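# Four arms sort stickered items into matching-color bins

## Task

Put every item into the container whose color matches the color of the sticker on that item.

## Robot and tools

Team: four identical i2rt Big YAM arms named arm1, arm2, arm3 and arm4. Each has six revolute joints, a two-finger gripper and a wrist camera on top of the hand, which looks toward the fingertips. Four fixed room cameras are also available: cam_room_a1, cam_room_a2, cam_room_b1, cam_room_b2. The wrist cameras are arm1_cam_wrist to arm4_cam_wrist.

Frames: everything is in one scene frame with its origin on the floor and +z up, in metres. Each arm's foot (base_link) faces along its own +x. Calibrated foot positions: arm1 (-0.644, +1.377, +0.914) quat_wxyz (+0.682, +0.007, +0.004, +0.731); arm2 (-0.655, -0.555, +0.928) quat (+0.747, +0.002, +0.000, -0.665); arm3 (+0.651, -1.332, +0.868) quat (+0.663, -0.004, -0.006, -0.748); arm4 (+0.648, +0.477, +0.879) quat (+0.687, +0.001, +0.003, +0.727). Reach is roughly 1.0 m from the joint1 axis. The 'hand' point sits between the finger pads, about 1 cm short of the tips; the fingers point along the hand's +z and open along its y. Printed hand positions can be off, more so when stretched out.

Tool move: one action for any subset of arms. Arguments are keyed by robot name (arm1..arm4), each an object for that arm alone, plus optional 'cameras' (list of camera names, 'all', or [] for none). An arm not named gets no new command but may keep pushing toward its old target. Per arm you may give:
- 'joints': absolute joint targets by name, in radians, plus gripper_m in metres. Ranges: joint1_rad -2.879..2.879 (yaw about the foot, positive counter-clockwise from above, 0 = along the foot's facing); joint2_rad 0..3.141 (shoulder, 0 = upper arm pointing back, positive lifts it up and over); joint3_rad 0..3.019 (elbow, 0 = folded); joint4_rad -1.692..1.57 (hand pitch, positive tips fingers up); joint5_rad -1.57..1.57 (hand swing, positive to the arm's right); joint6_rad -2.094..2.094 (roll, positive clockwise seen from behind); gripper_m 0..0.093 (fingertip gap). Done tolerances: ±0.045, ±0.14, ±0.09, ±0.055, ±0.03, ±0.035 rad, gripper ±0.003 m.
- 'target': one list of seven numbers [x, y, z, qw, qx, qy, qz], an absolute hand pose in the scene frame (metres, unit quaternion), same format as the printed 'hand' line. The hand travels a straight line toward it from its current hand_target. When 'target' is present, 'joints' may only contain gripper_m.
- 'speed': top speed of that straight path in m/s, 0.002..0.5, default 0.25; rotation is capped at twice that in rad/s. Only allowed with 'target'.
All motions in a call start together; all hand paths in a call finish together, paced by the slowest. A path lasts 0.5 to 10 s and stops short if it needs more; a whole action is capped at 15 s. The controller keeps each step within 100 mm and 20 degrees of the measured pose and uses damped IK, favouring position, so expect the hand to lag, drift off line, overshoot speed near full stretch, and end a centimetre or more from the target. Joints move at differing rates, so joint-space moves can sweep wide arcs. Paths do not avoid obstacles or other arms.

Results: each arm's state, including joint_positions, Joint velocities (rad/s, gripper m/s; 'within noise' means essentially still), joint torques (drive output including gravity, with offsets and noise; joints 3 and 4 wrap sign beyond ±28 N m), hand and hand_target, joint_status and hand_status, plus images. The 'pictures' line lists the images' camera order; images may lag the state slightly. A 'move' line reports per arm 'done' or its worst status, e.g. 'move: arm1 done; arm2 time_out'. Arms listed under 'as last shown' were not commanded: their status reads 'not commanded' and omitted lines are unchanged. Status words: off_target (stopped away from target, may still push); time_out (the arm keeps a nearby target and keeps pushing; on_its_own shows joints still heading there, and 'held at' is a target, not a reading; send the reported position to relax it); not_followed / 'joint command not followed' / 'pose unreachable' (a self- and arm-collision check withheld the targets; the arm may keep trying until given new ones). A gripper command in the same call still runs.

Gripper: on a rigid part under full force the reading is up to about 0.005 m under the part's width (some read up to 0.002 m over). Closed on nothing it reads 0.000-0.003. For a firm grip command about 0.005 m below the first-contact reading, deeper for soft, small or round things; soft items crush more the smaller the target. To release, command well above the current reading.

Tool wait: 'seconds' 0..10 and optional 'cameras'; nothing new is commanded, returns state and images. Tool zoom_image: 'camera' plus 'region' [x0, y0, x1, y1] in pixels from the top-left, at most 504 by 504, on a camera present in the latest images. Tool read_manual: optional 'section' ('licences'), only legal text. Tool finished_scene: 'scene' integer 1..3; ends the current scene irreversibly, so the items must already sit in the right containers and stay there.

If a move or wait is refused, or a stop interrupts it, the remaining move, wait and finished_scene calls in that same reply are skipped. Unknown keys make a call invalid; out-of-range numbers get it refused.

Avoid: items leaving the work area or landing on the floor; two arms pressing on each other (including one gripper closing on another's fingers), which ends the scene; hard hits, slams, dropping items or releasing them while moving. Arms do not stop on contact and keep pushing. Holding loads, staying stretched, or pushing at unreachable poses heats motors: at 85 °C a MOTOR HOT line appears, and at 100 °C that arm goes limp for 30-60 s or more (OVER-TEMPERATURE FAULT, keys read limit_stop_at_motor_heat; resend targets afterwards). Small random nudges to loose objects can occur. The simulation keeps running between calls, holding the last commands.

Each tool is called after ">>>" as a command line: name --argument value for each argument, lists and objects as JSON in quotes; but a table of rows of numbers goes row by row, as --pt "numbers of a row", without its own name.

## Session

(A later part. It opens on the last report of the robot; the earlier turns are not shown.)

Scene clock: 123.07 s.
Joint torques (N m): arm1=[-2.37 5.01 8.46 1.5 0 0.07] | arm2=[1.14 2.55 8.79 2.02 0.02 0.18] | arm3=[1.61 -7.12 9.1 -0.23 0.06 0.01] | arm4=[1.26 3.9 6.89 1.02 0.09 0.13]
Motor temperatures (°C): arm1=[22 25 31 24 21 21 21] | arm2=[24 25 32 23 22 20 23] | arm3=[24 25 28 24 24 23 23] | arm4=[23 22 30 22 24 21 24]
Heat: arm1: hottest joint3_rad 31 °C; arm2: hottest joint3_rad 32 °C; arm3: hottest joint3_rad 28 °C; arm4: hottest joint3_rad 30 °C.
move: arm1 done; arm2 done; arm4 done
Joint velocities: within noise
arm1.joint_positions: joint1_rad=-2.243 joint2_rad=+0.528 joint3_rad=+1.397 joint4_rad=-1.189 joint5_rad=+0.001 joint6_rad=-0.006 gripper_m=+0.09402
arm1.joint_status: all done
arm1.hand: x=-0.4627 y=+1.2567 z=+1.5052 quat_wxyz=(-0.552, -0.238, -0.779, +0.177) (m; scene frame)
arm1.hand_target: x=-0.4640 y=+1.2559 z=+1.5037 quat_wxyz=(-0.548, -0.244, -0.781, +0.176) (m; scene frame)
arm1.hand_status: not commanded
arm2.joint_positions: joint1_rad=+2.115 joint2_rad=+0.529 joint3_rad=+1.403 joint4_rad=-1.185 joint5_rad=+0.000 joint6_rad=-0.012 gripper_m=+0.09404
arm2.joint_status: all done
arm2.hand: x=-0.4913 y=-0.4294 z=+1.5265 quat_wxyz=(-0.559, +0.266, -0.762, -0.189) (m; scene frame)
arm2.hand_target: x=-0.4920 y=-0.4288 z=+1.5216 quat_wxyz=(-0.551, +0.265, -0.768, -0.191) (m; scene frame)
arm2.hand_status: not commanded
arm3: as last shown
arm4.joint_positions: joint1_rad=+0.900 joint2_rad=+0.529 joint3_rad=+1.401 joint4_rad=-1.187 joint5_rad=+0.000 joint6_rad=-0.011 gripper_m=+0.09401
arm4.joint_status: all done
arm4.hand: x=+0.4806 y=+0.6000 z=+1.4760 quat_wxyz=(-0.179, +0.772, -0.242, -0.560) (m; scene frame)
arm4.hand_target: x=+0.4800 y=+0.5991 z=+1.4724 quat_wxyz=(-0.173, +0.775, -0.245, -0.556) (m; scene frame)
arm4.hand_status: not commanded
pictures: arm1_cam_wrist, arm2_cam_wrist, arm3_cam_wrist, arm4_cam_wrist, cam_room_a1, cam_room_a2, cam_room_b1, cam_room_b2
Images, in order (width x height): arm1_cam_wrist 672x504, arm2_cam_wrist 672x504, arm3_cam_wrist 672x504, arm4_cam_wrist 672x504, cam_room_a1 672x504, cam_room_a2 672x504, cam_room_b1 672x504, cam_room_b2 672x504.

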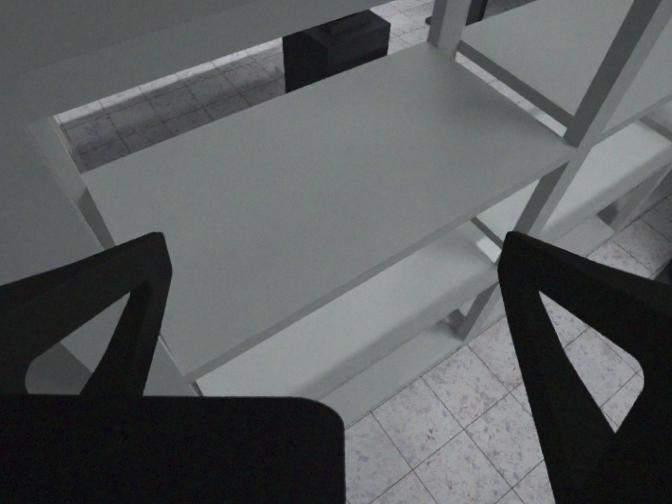

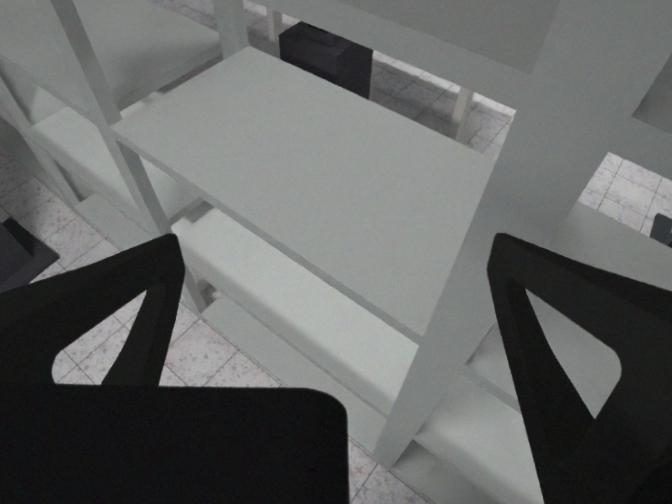

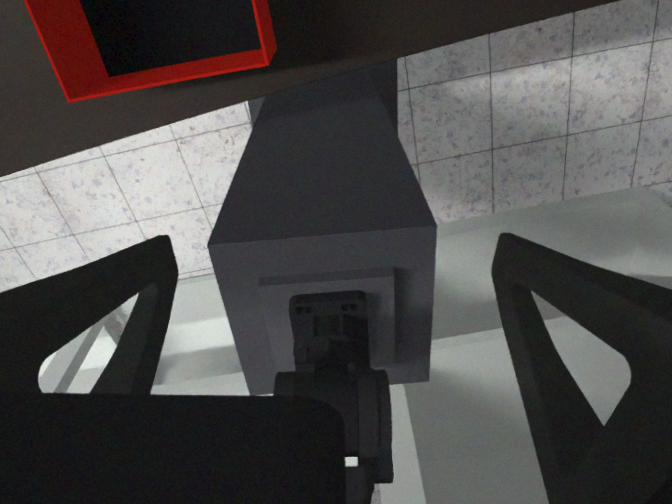

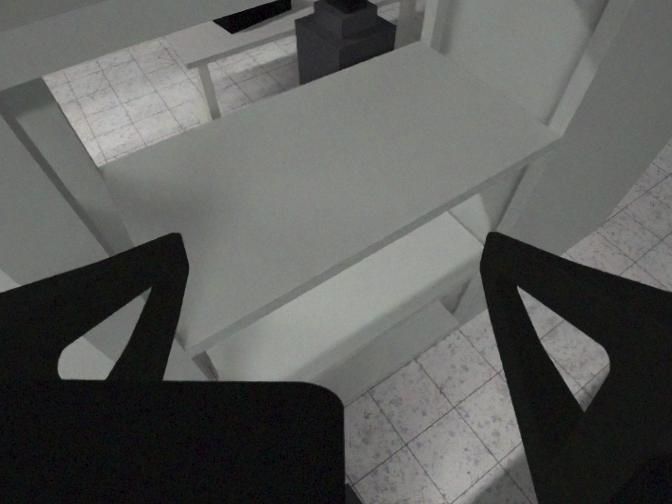

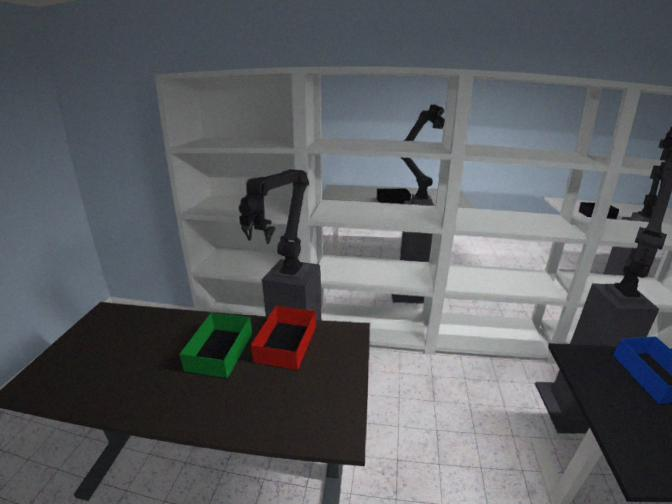

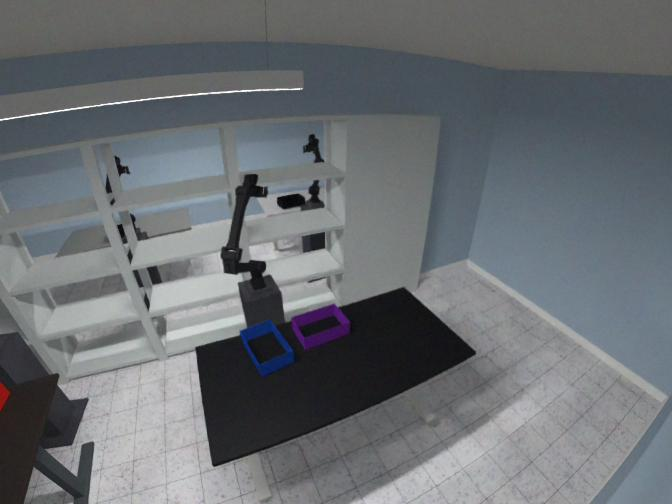

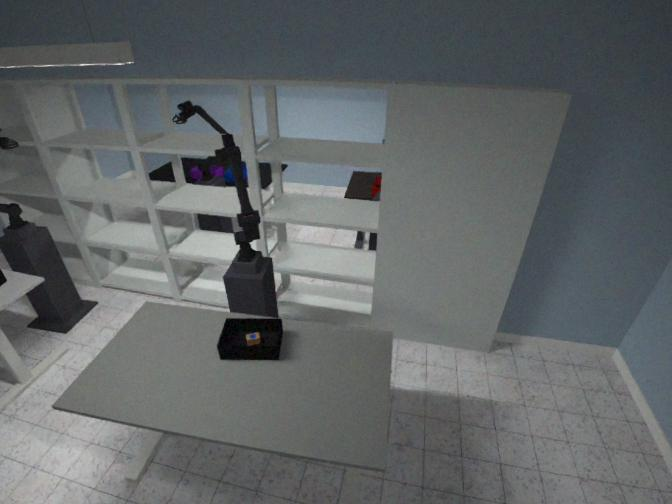

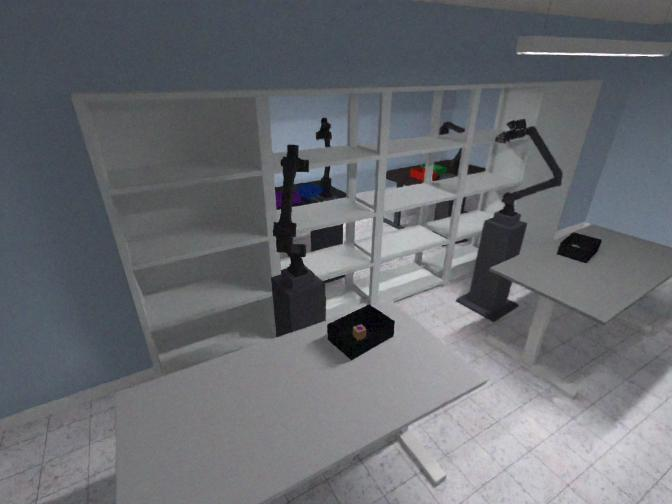

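>>> move --arm1 '{"joints": {"joint1_rad": 1.744, "joint6_rad": 0.312}}' --arm2 '{"joints": {"joint1_rad": -1.6}}' --cameras '[]'

>>> move --arm1 '{"joints": {"joint2_rad": 1.843, "joint3_rad": 1.4545, "joint4_rad": -1.182}}' --cameras '["arm1_cam_wrist", "cam_room_b2"]'

Scene clock: 187.93 s.
Joint torques (N m): arm1=[-1.14 5.42 8.29 1.47 0.06 0.05] | arm2=[0.26 2.37 8.81 1.96 0.01 0.18] | arm3=[1.67 -7.12 9.16 -0.21 0.06 0.01] | arm4=[0.97 3.9 6.84 1.02 0.04 0.11]
Motor temperatures (°C): arm1=[22 24 30 23 21 21 21] | arm2=[24 24 29 22 22 20 23] | arm3=[24 25 29 23 24 23 23] | arm4=[23 22 28 22 24 21 24]
Heat: arm1: hottest joint3_rad 30 °C; arm2: hottest joint3_rad 29 °C; arm3: hottest joint3_rad 29 °C; arm4: hottest joint3_rad 28 °C.
move: arm1 done; arm2 done
Joint velocities: within noise
arm1.joint_positions: joint1_rad=+1.737 joint2_rad=+0.528 joint3_rad=+1.397 joint4_rad=-1.189 joint5_rad=-0.002 joint6_rad=+0.305 gripper_m=+0.09402
arm1.joint_status: all done
arm1.hand: x=-0.8377 y=+1.3273 z=+1.5112 quat_wxyz=(+0.156, +0.806, -0.026, -0.570) (m; scene frame)
arm1.hand_target: x=-0.8369 y=+1.3262 z=+1.5097 quat_wxyz=(+0.158, +0.809, -0.027, -0.566) (m; scene frame)
arm1.hand_status: not commanded
arm2.joint_positions: joint1_rad=-1.595 joint2_rad=+0.529 joint3_rad=+1.403 joint4_rad=-1.185 joint5_rad=+0.000 joint6_rad=-0.012 gripper_m=+0.09407
arm2.joint_status: all done
arm2.hand: x=-0.8640 y=-0.5762 z=+1.5253 quat_wxyz=(-0.023, -0.808, -0.043, +0.588) (m; scene frame)
arm2.hand_target: x=-0.8638 y=-0.5749 z=+1.5204 quat_wxyz=(-0.024, -0.813, -0.037, +0.580) (m; scene frame)
arm2.hand_status: not commanded
arm3, arm4: as last shown
pictures: none
No camera images: "cameras" was empty.

Scene clock: 189.57 s.
Joint torques (N m): arm1=[-0.62 -14.15 10.86 0.51 0.1 0.1] | arm2=[0.38 2.37 8.8 2.02 0.02 0.19] | arm3=[1.73 -7.12 9.14 -0.2 0.06 0.01] | arm4=[1.08 3.43 6.78 1.1 0.1 0.13]
Motor temperatures (°C): arm1=[22 24 30 23 21 21 21] | arm2=[24 24 29 22 22 20 23] | arm3=[24 25 29 23 24 23 23] | arm4=[23 22 28 22 24 21 24]
Heat: arm1: hottest joint3_rad 30 °C; arm2: hottest joint3_rad 29 °C; arm3: hottest joint3_rad 29 °C; arm4: hottest joint3_rad 28 °C.
move: arm1 done
Joint velocities: within noise
arm1.joint_positions: joint1_rad=+1.737 joint2_rad=+1.844 joint3_rad=+1.438 joint4_rad=-1.187 joint5_rad=-0.002 joint6_rad=+0.305 gripper_m=+0.09402
arm1.joint_status: all done
arm1.hand: x=-1.1624 y=+1.2527 z=+1.0019 quat_wxyz=(-0.003, +0.999, -0.035, +0.003) (m; scene frame)
arm1.hand_target: x=-1.1693 y=+1.2473 z=+1.0085 quat_wxyz=(-0.001, +0.999, -0.035, -0.008) (m; scene frame)
arm1.hand_status: not commanded
arm2, arm3, arm4: as last shown
pictures: arm1_cam_wrist, cam_room_b2
Images, in order (width x height): arm1_cam_wrist 672x504, cam_room_b2 672x504.

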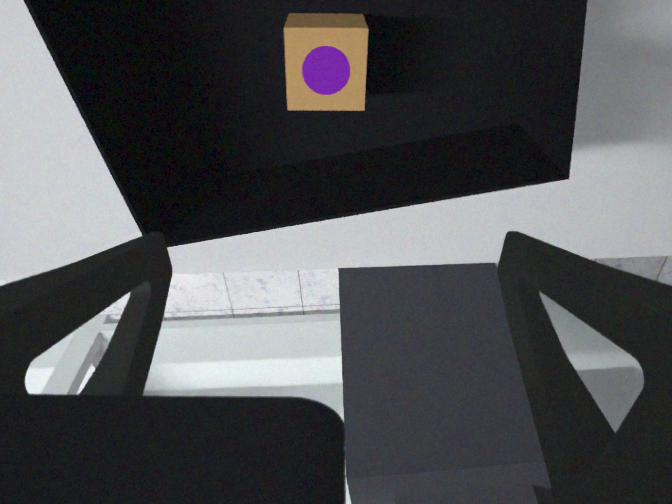

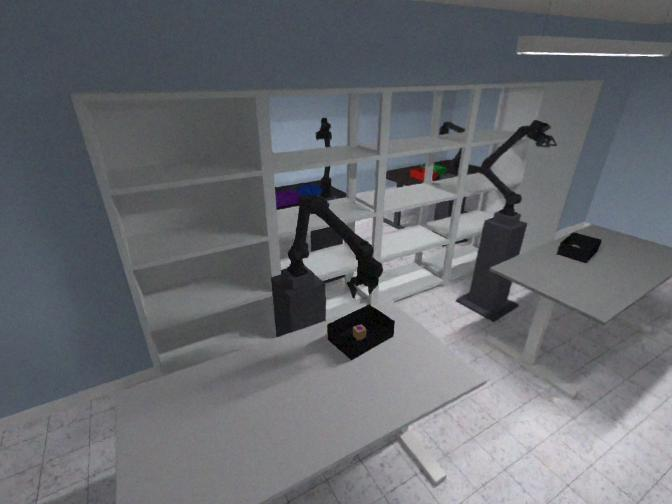

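>>> move --arm1 '{"target": [-1.168, 1.247, 0.84, 0, 0.9994, -0.0349, 0], "speed": 0.15}' --cameras '["arm1_cam_wrist"]'

Scene clock: 201.67 s.
Joint torques (N m): arm1=[-1.55 -14.97 7.83 0.81 -0.02 0.07] | arm2=[0.44 2.37 8.83 1.98 0.01 0.18] | arm3=[1.61 -7.12 9.14 -0.13 0.07 0.02] | arm4=[1.32 3.55 6.87 1.03 0.06 0.12]
Motor temperatures (°C): arm1=[22 25 30 23 21 21 21] | arm2=[24 24 29 22 22 20 23] | arm3=[24 25 29 23 24 23 23] | arm4=[23 22 28 22 24 21 24]
Heat: arm1: hottest joint3_rad 30 °C; arm2: hottest joint3_rad 29 °C; arm3: hottest joint3_rad 29 °C; arm4: hottest joint3_rad 28 °C.
move: arm1 done
Joint velocities: within noise
arm1.joint_positions: joint1_rad=+1.737 joint2_rad=+2.079 joint3_rad=+1.315 joint4_rad=-0.837 joint5_rad=-0.005 joint6_rad=+0.306 gripper_m=+0.09402
arm1.joint_status: not commanded
arm1.hand: x=-1.1643 y=+1.2528 z=+0.8404 quat_wxyz=(-0.003, +0.999, -0.035, +0.007) (m; scene frame)
arm1.hand_target: x=-1.1679 y=+1.2470 z=+0.8400 quat_wxyz=(+0.000, +0.999, -0.035, +0.000) (m; scene frame)
arm1.hand_status: done (0.007 m and 0.8 deg from the pose sent, 0.162 m and 0.6 deg at the start)
arm2, arm3, arm4: as last shown
pictures: arm1_cam_wrist
Images, in order (width x height): arm1_cam_wrist 672x504.

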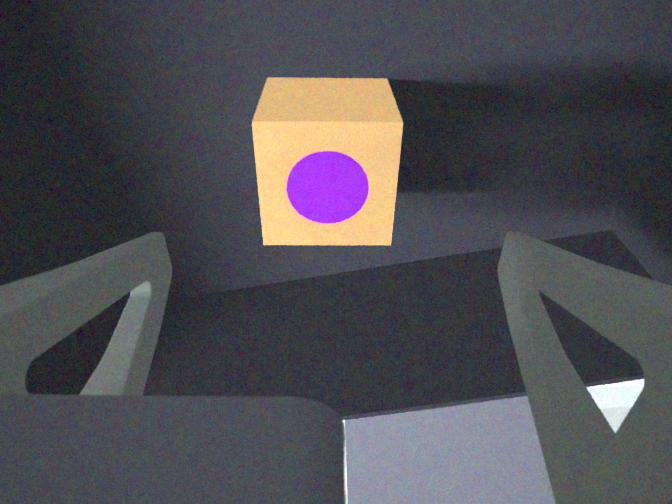

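>>> move --arm1 '{"target": [-1.173, 1.245, 0.795, 0, 0.9994, -0.0349, 0], "speed": 0.1}' --cameras '["arm1_cam_wrist"]'

>>> move --arm1 '{"joints": {"gripper_m": 0.03}}' --cameras '["arm1_cam_wrist"]'

Scene clock: 207.63 s.
Joint torques (N m): arm1=[-0.97 -15.44 8.25 0.68 -0.01 0.08] | arm2=[0.38 2.43 8.84 1.98 0.01 0.18] | arm3=[1.79 -7.12 9.13 -0.2 0.07 0.01] | arm4=[1.08 3.37 6.74 1.02 0.08 0.14]
Motor temperatures (°C): arm1=[22 25 30 23 21 21 21] | arm2=[24 24 29 22 22 20 23] | arm3=[24 24 29 23 24 23 23] | arm4=[23 22 28 22 24 21 24]
Heat: arm1: hottest joint3_rad 30 °C; arm2: hottest joint3_rad 29 °C; arm3: hottest joint3_rad 29 °C; arm4: hottest joint3_rad 28 °C.
move: arm1 off_target
Joint velocities: within noise
arm1.joint_positions: joint1_rad=+1.737 joint2_rad=+2.172 joint3_rad=+1.315 joint4_rad=-0.757 joint5_rad=-0.005 joint6_rad=+0.307 gripper_m=+0.09402
arm1.joint_status: not commanded
arm1.hand: x=-1.1627 y=+1.2534 z=+0.7920 quat_wxyz=(-0.004, +0.999, -0.036, +0.013) (m; scene frame)
arm1.hand_target: x=-1.1726 y=+1.2449 z=+0.7951 quat_wxyz=(+0.000, +0.999, -0.035, +0.000) (m; scene frame)
arm1.hand_status: off_target (0.014 m and 1.6 deg from the pose sent, 0.047 m and 0.8 deg at the start)
arm2, arm3, arm4: as last shown
pictures: arm1_cam_wrist
Images, in order (width x height): arm1_cam_wrist 672x504.

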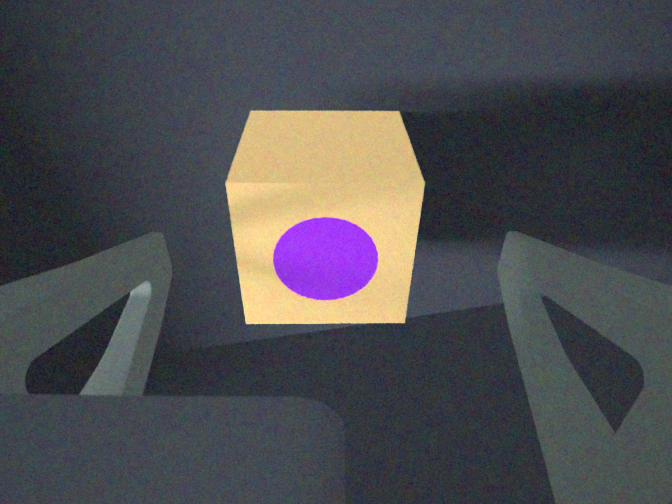

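Scene clock: 208.27 s.
Joint torques (N m): arm1=[-0.5 -16.03 8.38 0.77 -0.02 0.13] | arm2=[0.44 2.37 8.83 1.96 0.02 0.18] | arm3=[1.61 -7.12 9.11 -0.21 0.06 0.02] | arm4=[0.32 3.66 6.86 0.96 0.06 0.14]
Motor temperatures (°C): arm1=[22 25 30 23 21 21 21] | arm2=[24 24 29 22 22 20 23] | arm3=[24 24 29 23 24 23 23] | arm4=[23 22 28 22 24 21 24]
Heat: arm1: hottest joint3_rad 30 °C; arm2: hottest joint3_rad 29 °C; arm3: hottest joint3_rad 29 °C; arm4: hottest joint3_rad 28 °C.
move: arm1 done
Joint velocities: within noise
arm1.joint_positions: joint1_rad=+1.737 joint2_rad=+2.172 joint3_rad=+1.315 joint4_rad=-0.757 joint5_rad=-0.005 joint6_rad=+0.308 gripper_m=+0.03006
arm1.joint_status: all done
arm1.hand: x=-1.1627 y=+1.2533 z=+0.7920 quat_wxyz=(-0.004, +0.999, -0.036, +0.013) (m; scene frame)
arm1.hand_target: x=-1.1726 y=+1.2449 z=+0.7951 quat_wxyz=(+0.000, +0.999, -0.035, +0.000) (m; scene frame)
arm1.hand_status: not commanded
arm2, arm4: as last shown
arm3.joint_positions: joint1_rad=+1.493 joint2_rad=+1.100 joint3_rad=+1.234 joint4_rad=-1.644 joint5_rad=-0.001 joint6_rad=-0.006 gripper_m=+0.09398
arm3.joint_status: not commanded
arm3.hand: x=+0.9487 y=-1.3878 z=+1.1730 quat_wxyz=(-0.031, -0.096, -0.995, +0.010) (m; scene frame)
arm3.hand_target: x=+0.9487 y=-1.3856 z=+1.1755 quat_wxyz=(-0.031, -0.095, -0.995, +0.010) (m; scene frame)
arm3.hand_status: not commanded
pictures: arm1_cam_wrist
Images, in order (width x height): arm1_cam_wrist 672x504.

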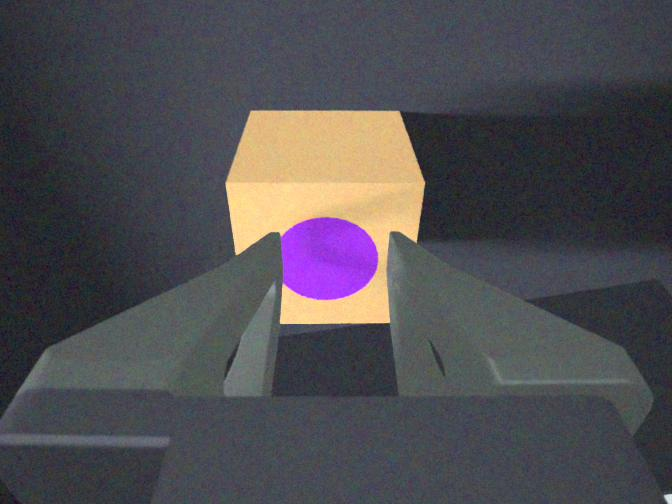

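>>> move --arm1 '{"joints": {"gripper_m": 0.093}}' --cameras '[]'

>>> move --arm1 '{"target": [-1.158, 1.245, 0.755, 0, 0.9994, -0.0349, 0], "speed": 0.1}' --cameras '["arm1_cam_wrist"]'

Scene clock: 251.00 s.
Joint torques (N m): arm1=[-1.38 -16.21 8.31 0.94 0.01 0.12] | arm2=[0.32 2.55 8.81 1.96 0.01 0.19] | arm3=[1.61 -7.18 9.16 -0.23 0.07 0.01] | arm4=[1.49 3.66 6.87 0.95 0.04 0.14]
Motor temperatures (°C): arm1=[22 27 30 23 21 21 21] | arm2=[24 24 29 22 22 20 23] | arm3=[24 24 29 23 24 23 23] | arm4=[23 22 27 22 24 21 24]
Heat: arm1: hottest joint3_rad 30 °C; arm2: hottest joint3_rad 29 °C; arm3: hottest joint3_rad 29 °C; arm4: hottest joint3_rad 27 °C.
move: arm1 done
Joint velocities: within noise
arm1.joint_positions: joint1_rad=+1.737 joint2_rad=+2.172 joint3_rad=+1.315 joint4_rad=-0.757 joint5_rad=-0.005 joint6_rad=+0.308 gripper_m=+0.09294
arm1.joint_status: all done
arm1.hand: x=-1.1627 y=+1.2533 z=+0.7920 quat_wxyz=(-0.004, +0.999, -0.036, +0.013) (m; scene frame)
arm1.hand_target: x=-1.1726 y=+1.2450 z=+0.7951 quat_wxyz=(+0.000, +0.999, -0.035, +0.000) (m; scene frame)
arm1.hand_status: not commanded
arm2, arm3, arm4: as last shown
pictures: none
No camera images: "cameras" was empty.

Scene clock: 252.13 s.
Joint torques (N m): arm1=[-0.85 -15.62 6.6 0.9 -0.01 0.11] | arm2=[0.26 2.43 8.8 1.98 0.02 0.19] | arm3=[1.67 -7.06 9.13 -0.17 0.06 0.01] | arm4=[1.44 3.49 6.87 0.96 0.07 0.14]
Motor temperatures (°C): arm1=[22 27 30 23 21 21 21] | arm2=[24 24 29 22 22 20 23] | arm3=[24 24 29 23 24 23 23] | arm4=[23 22 27 22 24 21 24]
Heat: arm1: hottest joint3_rad 30 °C; arm2: hottest joint3_rad 29 °C; arm3: hottest joint3_rad 29 °C; arm4: hottest joint3_rad 27 °C.
move: arm1 done
Joint velocities: within noise
arm1.joint_positions: joint1_rad=+1.744 joint2_rad=+2.224 joint3_rad=+1.285 joint4_rad=-0.656 joint5_rad=-0.005 joint6_rad=+0.315 gripper_m=+0.09294
arm1.joint_status: not commanded
arm1.hand: x=-1.1560 y=+1.2512 z=+0.7574 quat_wxyz=(-0.002, +0.999, -0.036, +0.005) (m; scene frame)
arm1.hand_target: x=-1.1579 y=+1.2450 z=+0.7550 quat_wxyz=(+0.000, +0.999, -0.035, +0.000) (m; scene frame)
arm1.hand_status: done (0.007 m and 0.6 deg from the pose sent, 0.038 m and 1.6 deg at the start)
arm2, arm3, arm4: as last shown
pictures: arm1_cam_wrist
Images, in order (width x height): arm1_cam_wrist 672x504.

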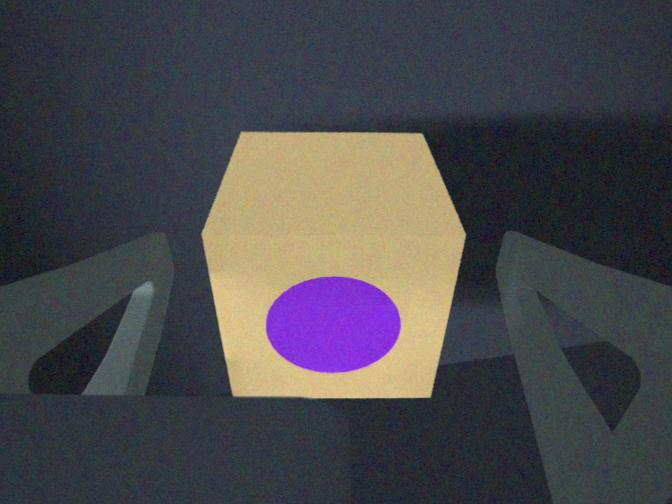

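>>> move --arm1 '{"joints": {"gripper_m": 0.043}}' --cameras '["arm1_cam_wrist"]'

Scene clock: 259.90 s.
Joint torques (N m): arm1=[-0.79 -15.79 6.49 0.72 -0.01 0.11] | arm2=[0.26 2.49 8.8 1.96 0.01 0.18] | arm3=[1.79 -7.06 9.11 -0.2 0.06 0.02] | arm4=[1.2 3.66 6.82 1.03 0.11 0.16]
Motor temperatures (°C): arm1=[22 27 30 23 21 21 21] | arm2=[24 24 29 22 22 20 23] | arm3=[24 24 29 23 24 23 23] | arm4=[23 22 27 22 24 21 24]
Heat: arm1: hottest joint3_rad 30 °C; arm2: hottest joint3_rad 29 °C; arm3: hottest joint3_rad 29 °C; arm4: hottest joint3_rad 27 °C.
move: arm1 off_target
Joint velocities: within noise
arm1.joint_positions: joint1_rad=+1.744 joint2_rad=+2.224 joint3_rad=+1.285 joint4_rad=-0.655 joint5_rad=-0.006 joint6_rad=+0.315 gripper_m=+0.05307
arm1.joint_status: gripper_m off_target (ended at +0.05309, target +0.04300)
arm1.hand: x=-1.1561 y=+1.2511 z=+0.7574 quat_wxyz=(-0.001, +0.999, -0.036, +0.005) (m; scene frame)
arm1.hand_target: x=-1.1579 y=+1.2450 z=+0.7550 quat_wxyz=(+0.000, +0.999, -0.035, +0.000) (m; scene frame)
arm1.hand_status: not commanded
arm2, arm3: as last shown
arm4.joint_positions: joint1_rad=+0.900 joint2_rad=+0.529 joint3_rad=+1.401 joint4_rad=-1.187 joint5_rad=+0.000 joint6_rad=-0.011 gripper_m=+0.09401
arm4.joint_status: not commanded
arm4.hand: x=+0.4806 y=+0.6000 z=+1.4760 quat_wxyz=(-0.179, +0.772, -0.242, -0.560) (m; scene frame)
arm4.hand_target: x=+0.4800 y=+0.5991 z=+1.4724 quat_wxyz=(-0.173, +0.775, -0.245, -0.556) (m; scene frame)
arm4.hand_status: not commanded
pictures: arm1_cam_wrist
Images, in order (width x height): arm1_cam_wrist 672x504.

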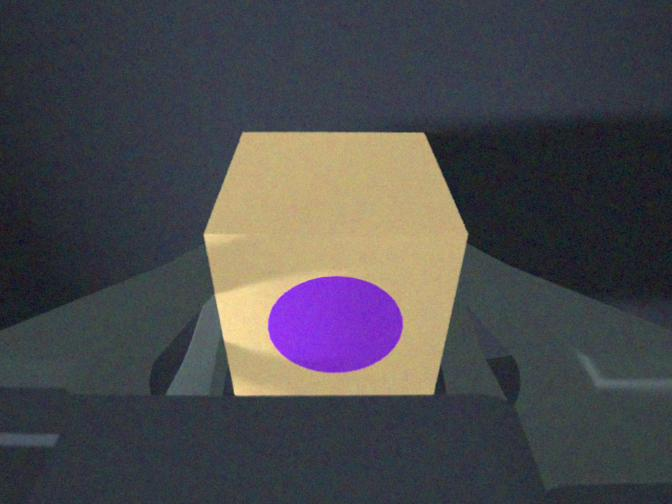

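>>> move --arm1 '{"joints": {"gripper_m": 0.093}}' --cameras '[]'

>>> move --arm1 '{"target": [-1.155, 1.246, 0.757, 0.0090, -0.9653, 0.0337, 0.2587], "speed": 0.15}' --cameras '["arm1_cam_wrist", "cam_room_b2"]'

Scene clock: 296.10 s.
Joint torques (N m): arm1=[-0.79 -15.44 6.48 0.84 -0.01 0.08] | arm2=[0.21 2.49 8.8 1.99 0.01 0.18] | arm3=[1.79 -7.06 9.13 -0.23 0.06 0.01] | arm4=[1.03 3.55 6.94 0.99 0.08 0.13]
Motor temperatures (°C): arm1=[22 27 29 23 21 21 22] | arm2=[24 24 29 22 22 20 23] | arm3=[24 24 29 23 24 23 23] | arm4=[23 22 27 22 24 21 24]
Heat: arm1: hottest joint3_rad 29 °C; arm2: hottest joint3_rad 29 °C; arm3: hottest joint3_rad 29 °C; arm4: hottest joint3_rad 27 °C.
move: arm1 done
Joint velocities: within noise
arm1.joint_positions: joint1_rad=+1.744 joint2_rad=+2.224 joint3_rad=+1.285 joint4_rad=-0.655 joint5_rad=-0.006 joint6_rad=+0.315 gripper_m=+0.09296
arm1.joint_status: all done
arm1.hand: x=-1.1561 y=+1.2511 z=+0.7574 quat_wxyz=(-0.001, +0.999, -0.036, +0.005) (m; scene frame)
arm1.hand_target: x=-1.1579 y=+1.2450 z=+0.7550 quat_wxyz=(+0.000, +0.999, -0.035, +0.000) (m; scene frame)
arm1.hand_status: not commanded
arm2.joint_positions: joint1_rad=-1.595 joint2_rad=+0.529 joint3_rad=+1.403 joint4_rad=-1.185 joint5_rad=+0.000 joint6_rad=-0.012 gripper_m=+0.09407
arm2.joint_status: not commanded
arm2.hand: x=-0.8640 y=-0.5762 z=+1.5253 quat_wxyz=(-0.023, -0.808, -0.043, +0.588) (m; scene frame)
arm2.hand_target: x=-0.8638 y=-0.5749 z=+1.5204 quat_wxyz=(-0.024, -0.813, -0.037, +0.580) (m; scene frame)
arm2.hand_status: not commanded
arm3, arm4: as last shown
pictures: none
No camera images: "cameras" was empty.

Scene clock: 298.47 s.
Joint torques (N m): arm1=[-1.32 -15.21 3.9 1.85 0.23 0.08] | arm2=[0.44 2.43 8.83 1.98 0.03 0.18] | arm3=[1.67 -7.18 9.1 -0.2 0.06 0.01] | arm4=[0.97 4.07 6.82 0.96 0.07 0.16]
Motor temperatures (°C): arm1=[22 27 29 23 21 21 22] | arm2=[24 24 29 22 22 20 23] | arm3=[24 24 29 23 24 23 23] | arm4=[23 22 27 22 24 21 24]
Heat: arm1: hottest joint3_rad 29 °C; arm2: hottest joint3_rad 29 °C; arm3: hottest joint3_rad 29 °C; arm4: hottest joint3_rad 27 °C.
move: arm1 off_target
Joint velocities: within noise
arm1.joint_positions: joint1_rad=+1.805 joint2_rad=+2.169 joint3_rad=+0.918 joint4_rad=+0.117 joint5_rad=+0.179 joint6_rad=+0.336 gripper_m=+0.09296
arm1.joint_status: not commanded
arm1.hand: x=-1.1467 y=+1.2538 z=+0.7439 quat_wxyz=(-0.016, +0.970, -0.035, -0.240) (m; scene frame)
arm1.hand_target: x=-1.1548 y=+1.2461 z=+0.7569 quat_wxyz=(-0.009, +0.965, -0.034, -0.259) (m; scene frame)
arm1.hand_status: off_target (0.017 m and 2.3 deg from the pose sent, 0.005 m and 30.5 deg at the start)
arm2, arm3, arm4: as last shown
pictures: arm1_cam_wrist, cam_room_b2
Images, in order (width x height): arm1_cam_wrist 672x504, cam_room_b2 672x504.

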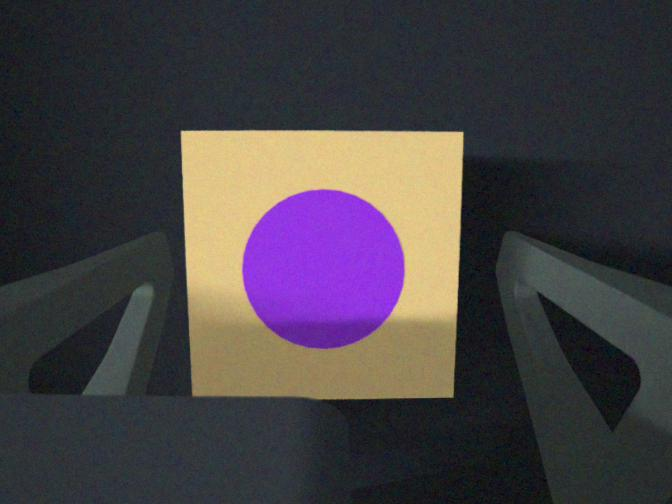

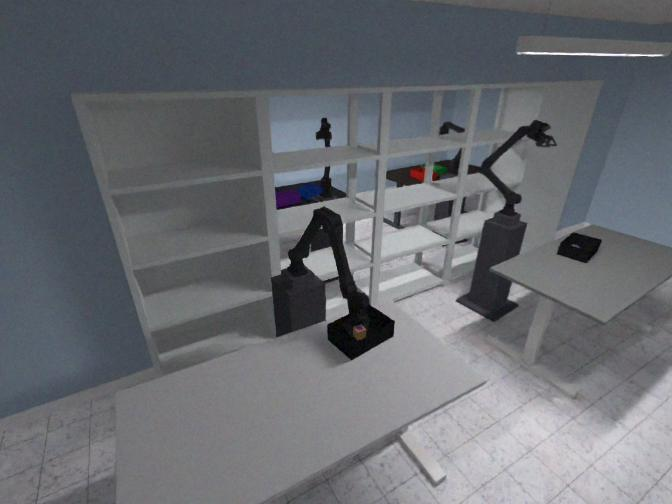

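>>> move --arm1 '{"joints": {"gripper_m": 0.044}}' --cameras '["arm1_cam_wrist"]'

Scene clock: 301.37 s.
Joint torques (N m): arm1=[-1.14 -15.44 4.03 1.89 0.17 0.04] | arm2=[0.21 2.49 8.81 1.98 0.01 0.18] | arm3=[1.67 -7.06 9.14 -0.23 0.06 0.01] | arm4=[1.03 3.55 6.89 1.09 0.1 0.12]
Motor temperatures (°C): arm1=[22 27 29 23 21 21 22] | arm2=[24 24 29 22 22 20 23] | arm3=[24 24 29 23 24 23 23] | arm4=[23 22 27 22 24 21 24]
Heat: arm1: hottest joint3_rad 29 °C; arm2: hottest joint3_rad 29 °C; arm3: hottest joint3_rad 29 °C; arm4: hottest joint3_rad 27 °C.
move: arm1 off_target
Joint velocities: within noise
arm1.joint_positions: joint1_rad=+1.806 joint2_rad=+2.169 joint3_rad=+0.918 joint4_rad=+0.118 joint5_rad=+0.180 joint6_rad=+0.336 gripper_m=+0.05317
arm1.joint_status: gripper_m off_target (ended at +0.05320, target +0.04400)
arm1.hand: x=-1.1468 y=+1.2537 z=+0.7440 quat_wxyz=(-0.016, +0.970, -0.035, -0.241) (m; scene frame)
arm1.hand_target: x=-1.1548 y=+1.2460 z=+0.7568 quat_wxyz=(-0.009, +0.965, -0.034, -0.258) (m; scene frame)
arm1.hand_status: not commanded
arm2, arm3, arm4: as last shown
pictures: arm1_cam_wrist
Images, in order (width x height): arm1_cam_wrist 672x504.

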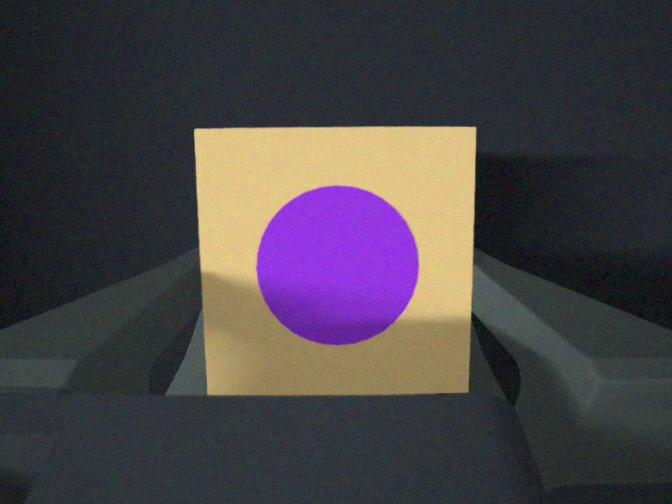

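>>> move --arm1 '{"target": [-1.10, 1.25, 0.95, 0.0090, -0.9653, 0.0337, 0.2587], "speed": 0.25}' --cameras '[]'

>>> move --arm1 '{"joints": {"joint2_rad": 0.7, "joint3_rad": 1.2, "joint4_rad": -1.2, "joint5_rad": 0, "joint6_rad": 0}}' --cameras '["arm1_cam_wrist", "cam_room_b2"]'

Scene clock: 327.97 s.
Joint torques (N m): arm1=[-0.85 -9.76 8.59 0.98 0.26 0.14] | arm2=[0.32 2.43 8.84 1.96 0.01 0.18] | arm3=[1.67 -7.06 9.09 -0.18 0.06 0.02] | arm4=[1.26 3.25 6.76 1.18 0.1 0.17]
Motor temperatures (°C): arm1=[22 27 29 23 21 21 22] | arm2=[24 24 29 22 22 20 23] | arm3=[24 24 30 23 24 23 23] | arm4=[23 22 27 22 24 21 24]
Heat: arm1: hottest joint3_rad 29 °C; arm2: hottest joint3_rad 29 °C; arm3: hottest joint3_rad 30 °C; arm4: hottest joint3_rad 27 °C.
move: arm1 done
Joint velocities: within noise
arm1.joint_positions: joint1_rad=+1.834 joint2_rad=+1.567 joint3_rad=+0.794 joint4_rad=-0.325 joint5_rad=+0.193 joint6_rad=+0.358 gripper_m=+0.05317
arm1.joint_status: not commanded
arm1.hand: x=-1.1008 y=+1.2549 z=+0.9477 quat_wxyz=(-0.010, +0.965, -0.035, -0.259) (m; scene frame)
arm1.hand_target: x=-1.1000 y=+1.2501 z=+0.9501 quat_wxyz=(-0.009, +0.965, -0.034, -0.259) (m; scene frame)
arm1.hand_status: done (0.005 m and 0.2 deg from the pose sent, 0.211 m and 2.3 deg at the start)
arm2, arm3, arm4: as last shown
pictures: none
No camera images: "cameras" was empty.

Scene clock: 329.53 s.
Joint torques (N m): arm1=[-1.38 1.67 11.48 1.2 -0.03 -0.05] | arm2=[0.21 2.37 8.84 1.99 0.02 0.19] | arm3=[1.61 -7 9.14 -0.18 0.06 0] | arm4=[1.14 3.37 6.89 0.96 0.06 0.14]
Motor temperatures (°C): arm1=[22 27 29 23 21 21 22] | arm2=[24 24 29 22 22 20 23] | arm3=[24 24 30 23 24 23 23] | arm4=[23 22 27 22 24 21 24]
Heat: arm1: hottest joint3_rad 29 °C; arm2: hottest joint3_rad 29 °C; arm3: hottest joint3_rad 30 °C; arm4: hottest joint3_rad 27 °C.
move: arm1 done
Joint velocities: within noise
arm1.joint_positions: joint1_rad=+1.836 joint2_rad=+0.696 joint3_rad=+1.191 joint4_rad=-1.192 joint5_rad=+0.002 joint6_rad=+0.008 gripper_m=+0.05316
arm1.joint_status: all done
arm1.hand: x=-0.9199 y=+1.2787 z=+1.3671 quat_wxyz=(+0.069, +0.891, +0.148, -0.424) (m; scene frame)
arm1.hand_target: x=-0.9187 y=+1.2760 z=+1.3693 quat_wxyz=(+0.070, +0.890, +0.156, -0.422) (m; scene frame)
arm1.hand_status: not commanded
arm2, arm4: as last shown
arm3.joint_positions: joint1_rad=+1.493 joint2_rad=+1.100 joint3_rad=+1.234 joint4_rad=-1.644 joint5_rad=-0.001 joint6_rad=-0.006 gripper_m=+0.09398
arm3.joint_status: not commanded
arm3.hand: x=+0.9487 y=-1.3878 z=+1.1730 quat_wxyz=(-0.031, -0.096, -0.995, +0.010) (m; scene frame)
arm3.hand_target: x=+0.9487 y=-1.3856 z=+1.1755 quat_wxyz=(-0.031, -0.095, -0.995, +0.010) (m; scene frame)
arm3.hand_status: not commanded
pictures: arm1_cam_wrist, cam_room_b2
Images, in order (width x height): arm1_cam_wrist 672x504, cam_room_b2 672x504.

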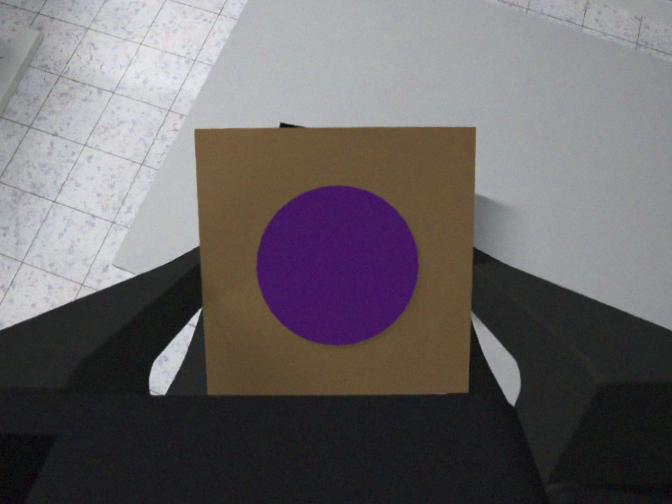

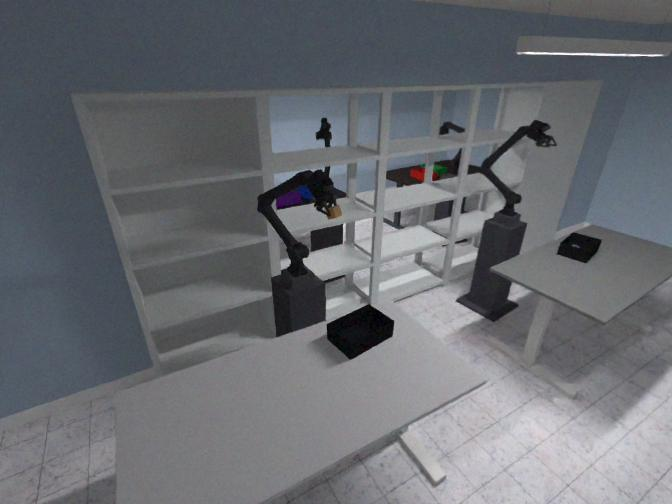

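>>> move --arm1 '{"joints": {"joint1_rad": -2.245}}' --cameras '[]'

>>> move --arm1 '{"joints": {"joint2_rad": 1.221, "joint3_rad": 0.982, "joint4_rad": -0.808}}' --cameras '["arm1_cam_wrist", "arm4_cam_wrist"]'

Scene clock: 336.23 s.
Joint torques (N m): arm1=[-2.37 0.44 11.4 1.29 -0.05 -0.01] | arm2=[0.32 2.55 8.84 1.99 0.01 0.19] | arm3=[1.73 -7.12 9.09 -0.18 0.06 0.01] | arm4=[1.26 3.78 6.84 1.21 0.08 0.15]
Motor temperatures (°C): arm1=[22 26 29 23 21 21 22] | arm2=[24 24 29 22 22 20 23] | arm3=[24 24 30 23 24 23 23] | arm4=[23 22 27 22 24 21 24]
Heat: arm1: hottest joint3_rad 29 °C; arm2: hottest joint3_rad 29 °C; arm3: hottest joint3_rad 30 °C; arm4: hottest joint3_rad 27 °C.
move: arm1 done
Joint velocities: within noise
arm1.joint_positions: joint1_rad=-2.239 joint2_rad=+0.707 joint3_rad=+1.191 joint4_rad=-1.192 joint5_rad=+0.002 joint6_rad=+0.005 gripper_m=+0.05317
arm1.joint_status: all done
arm1.hand: x=-0.3870 y=+1.2046 z=+1.3555 quat_wxyz=(-0.392, -0.270, -0.870, +0.124) (m; scene frame)
arm1.hand_target: x=-0.3908 y=+1.2055 z=+1.3608 quat_wxyz=(-0.395, -0.270, -0.869, +0.127) (m; scene frame)
arm1.hand_status: not commanded
arm2, arm3, arm4: as last shown
pictures: none
No camera images: "cameras" was empty.

Scene clock: 337.43 s.
Joint torques (N m): arm1=[-2.2 -8.47 12.98 1.85 -0.08 0] | arm2=[0.32 2.55 8.83 1.99 0.01 0.19] | arm3=[1.67 -6.95 9.11 -0.21 0.06 0.03] | arm4=[1.26 3.84 6.89 1.07 0.1 0.12]
Motor temperatures (°C): arm1=[22 26 29 23 21 21 22] | arm2=[24 24 29 22 22 20 23] | arm3=[24 24 30 23 24 23 23] | arm4=[23 22 27 22 24 21 24]
Heat: arm1: hottest joint3_rad 29 °C; arm2: hottest joint3_rad 29 °C; arm3: hottest joint3_rad 30 °C; arm4: hottest joint3_rad 27 °C.
move: arm1 done
Joint velocities: within noise
arm1.joint_positions: joint1_rad=-2.239 joint2_rad=+1.237 joint3_rad=+0.959 joint4_rad=-0.828 joint5_rad=+0.002 joint6_rad=+0.005 gripper_m=+0.05316
arm1.joint_status: all done
arm1.hand: x=-0.2784 y=+1.1283 z=+1.0937 quat_wxyz=(-0.212, -0.289, -0.931, +0.069) (m; scene frame)
arm1.hand_target: x=-0.2708 y=+1.1204 z=+1.1137 quat_wxyz=(-0.239, -0.288, -0.924, +0.078) (m; scene frame)
arm1.hand_status: not commanded
arm2, arm3, arm4: as last shown
pictures: arm1_cam_wrist, arm4_cam_wrist
Images, in order (width x height): arm1_cam_wrist 672x504, arm4_cam_wrist 672x504.

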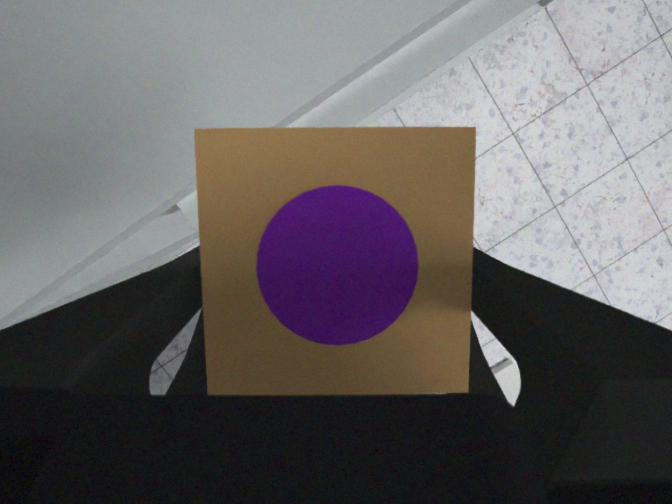

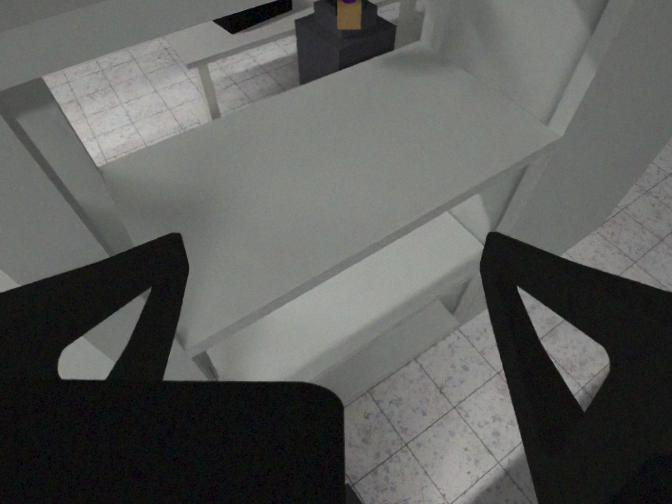

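>>> move --arm1 '{"target": [0.0, 0.928, 1.10, 0.2471, 0.2877, 0.9221, -0.0771], "speed": 0.25}' --cameras '["arm1_cam_wrist", "arm4_cam_wrist"]'

Scene clock: 344.80 s.
Joint torques (N m): arm1=[-3.25 -20.66 17.65 0.96 0 -0.03] | arm2=[0.38 2.43 8.81 1.98 0.01 0.18] | arm3=[1.79 -7.12 9.13 -0.21 0.06 0.01] | arm4=[1.14 3.72 6.84 1.01 0.1 0.14]
Motor temperatures (°C): arm1=[22 26 30 23 21 21 22] | arm2=[24 24 29 22 22 20 23] | arm3=[24 24 30 23 24 23 23] | arm4=[23 22 27 22 24 21 24]
Heat: arm1: hottest joint3_rad 30 °C; arm2: hottest joint3_rad 29 °C; arm3: hottest joint3_rad 30 °C; arm4: hottest joint3_rad 27 °C.
move: arm1 off_target
Joint velocities: within noise
arm1.joint_positions: joint1_rad=-2.241 joint2_rad=+2.100 joint3_rad=+1.993 joint4_rad=-0.984 joint5_rad=-0.008 joint6_rad=+0.004 gripper_m=+0.05316
arm1.joint_status: not commanded
arm1.hand: x=-0.0101 y=+0.9449 z=+1.0670 quat_wxyz=(-0.221, -0.289, -0.929, +0.067) (m; scene frame)
arm1.hand_target: x=-0.0020 y=+0.9294 z=+1.1004 quat_wxyz=(-0.248, -0.288, -0.922, +0.078) (m; scene frame)
arm1.hand_status: off_target (0.038 m and 3.3 deg from the pose sent, 0.343 m and 4.2 deg at the start)
arm2, arm3: as last shown
arm4.joint_positions: joint1_rad=+0.900 joint2_rad=+0.529 joint3_rad=+1.401 joint4_rad=-1.187 joint5_rad=+0.000 joint6_rad=-0.011 gripper_m=+0.09401
arm4.joint_status: not commanded
arm4.hand: x=+0.4806 y=+0.6000 z=+1.4760 quat_wxyz=(-0.179, +0.772, -0.242, -0.560) (m; scene frame)
arm4.hand_target: x=+0.4800 y=+0.5991 z=+1.4724 quat_wxyz=(-0.173, +0.775, -0.245, -0.556) (m; scene frame)
arm4.hand_status: not commanded
pictures: arm1_cam_wrist, arm4_cam_wrist
Images, in order (width x height): arm1_cam_wrist 672x504, arm4_cam_wrist 672x504.

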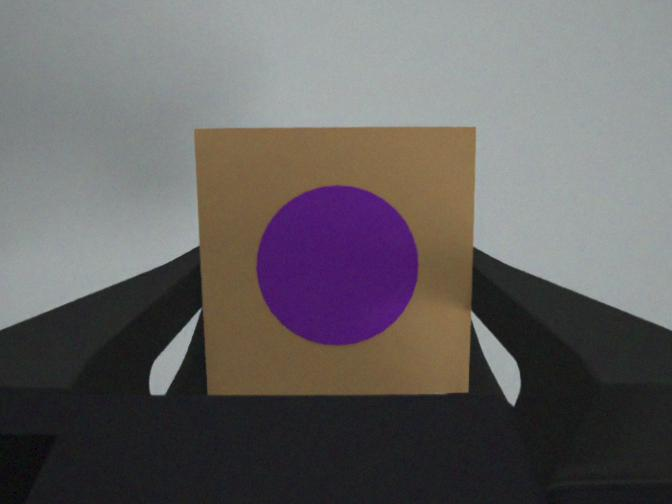

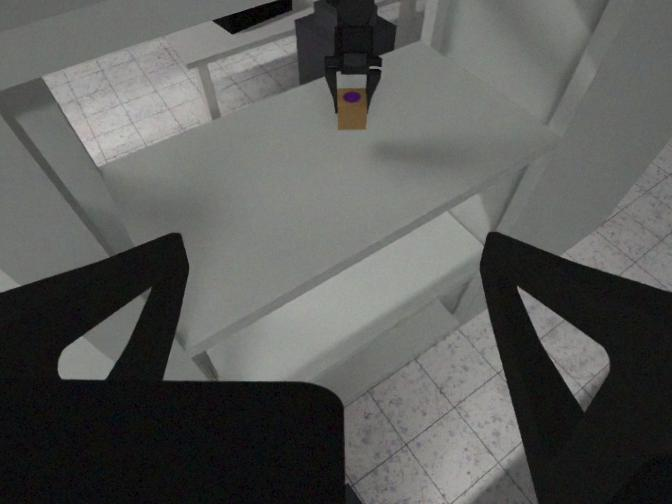

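>>> move --arm1 '{"target": [0.0, 0.928, 1.07, 0.2471, 0.2877, 0.9221, -0.0771], "speed": 0.05}' --cameras '["arm4_cam_wrist"]'

>>> zoom_image --camera "arm4_cam_wrist" --region '[260, 20, 460, 170]'

Scene clock: 350.63 s.
Joint torques (N m): arm1=[-3.25 -19.49 12.74 2.17 -0.03 -0.1] | arm2=[0.26 2.43 8.81 2 0.02 0.18] | arm3=[1.61 -7.18 9.13 -0.18 0.06 0.02] | arm4=[1.2 3.84 6.84 1.05 0.1 0.15]
Motor temperatures (°C): arm1=[22 26 31 23 21 21 22] | arm2=[24 24 29 22 22 20 23] | arm3=[24 24 30 23 24 23 23] | arm4=[23 22 27 22 24 21 24]
Heat: arm1: hottest joint3_rad 31 °C; arm2: hottest joint3_rad 29 °C; arm3: hottest joint3_rad 30 °C; arm4: hottest joint3_rad 27 °C.
move: arm1 off_target
Joint velocities: within noise
arm1.joint_positions: joint1_rad=-2.241 joint2_rad=+2.104 joint3_rad=+1.993 joint4_rad=-0.948 joint5_rad=-0.008 joint6_rad=+0.004 gripper_m=+0.05316
arm1.joint_status: not commanded
arm1.hand: x=-0.0035 y=+0.9403 z=+1.0683 quat_wxyz=(-0.236, -0.287, -0.926, +0.072) (m; scene frame)
arm1.hand_target: x=-0.0003 y=+0.9282 z=+1.0702 quat_wxyz=(-0.247, -0.288, -0.922, +0.077) (m; scene frame)
arm1.hand_status: off_target (0.013 m and 1.5 deg from the pose sent, 0.020 m and 3.4 deg at the start)
arm2.joint_positions: joint1_rad=-1.595 joint2_rad=+0.529 joint3_rad=+1.403 joint4_rad=-1.185 joint5_rad=+0.000 joint6_rad=-0.012 gripper_m=+0.09407
arm2.joint_status: not commanded
arm2.hand: x=-0.8640 y=-0.5762 z=+1.5253 quat_wxyz=(-0.023, -0.808, -0.043, +0.588) (m; scene frame)
arm2.hand_target: x=-0.8638 y=-0.5749 z=+1.5204 quat_wxyz=(-0.024, -0.813, -0.037, +0.580) (m; scene frame)
arm2.hand_status: not commanded
arm3, arm4: as last shown
pictures: arm4_cam_wrist
Images, in order (width x height): arm4_cam_wrist 672x504.

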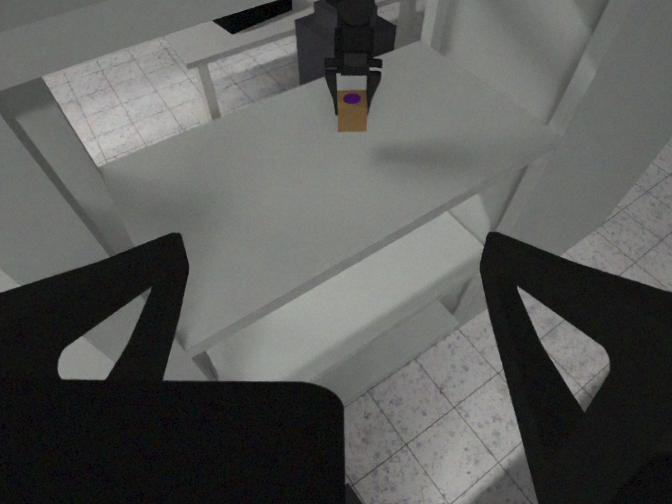

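Scaled by 2.520.

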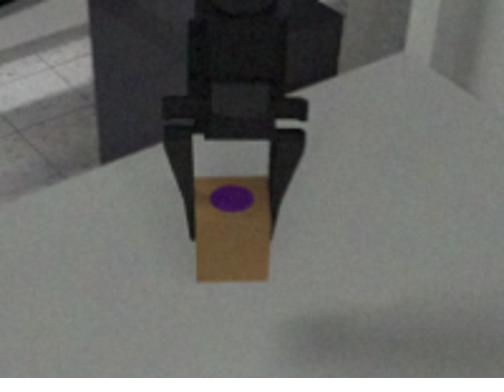

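>>> move --arm1 '{"target": [0.0, 0.928, 1.04, 0.2471, 0.2877, 0.9221, -0.0771], "speed": 0.05}' --cameras '["arm4_cam_wrist"]'

>>> zoom_image --camera "arm4_cam_wrist" --region '[260, 20, 460, 170]'

Scene clock: 354.47 s.
Joint torques (N m): arm1=[-2.67 -19.78 11.9 2.15 -0.06 -0.01] | arm2=[0.38 2.49 8.85 1.99 0.01 0.19] | arm3=[1.73 -7.12 9.11 -0.18 0.07 0.01] | arm4=[1.2 3.55 6.8 0.99 0.05 0.18]
Motor temperatures (°C): arm1=[22 26 31 23 21 21 22] | arm2=[24 24 29 22 22 20 23] | arm3=[24 24 30 23 24 23 23] | arm4=[23 22 27 22 24 21 24]
Heat: arm1: hottest joint3_rad 31 °C; arm2: hottest joint3_rad 29 °C; arm3: hottest joint3_rad 30 °C; arm4: hottest joint3_rad 27 °C.
move: arm1 off_target
Joint velocities: within noise
arm1.joint_positions: joint1_rad=-2.241 joint2_rad=+2.125 joint3_rad=+1.949 joint4_rad=-0.879 joint5_rad=-0.008 joint6_rad=+0.004 gripper_m=+0.05316
arm1.joint_status: not commanded
arm1.hand: x=-0.0010 y=+0.9384 z=+1.0391 quat_wxyz=(-0.238, -0.287, -0.925, +0.073) (m; scene frame)
arm1.hand_target: x=-0.0002 y=+0.9282 z=+1.0399 quat_wxyz=(-0.247, -0.288, -0.922, +0.077) (m; scene frame)
arm1.hand_status: off_target (0.011 m and 1.2 deg from the pose sent, 0.031 m and 1.5 deg at the start)
arm2, arm3, arm4: as last shown
pictures: arm4_cam_wrist
Images, in order (width x height): arm4_cam_wrist 672x504.

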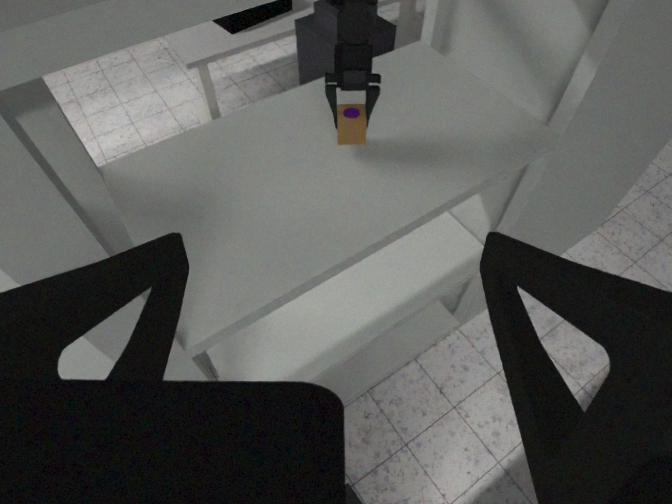

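Scaled by 2.520.

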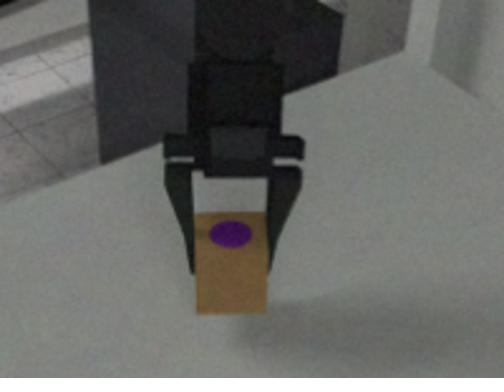

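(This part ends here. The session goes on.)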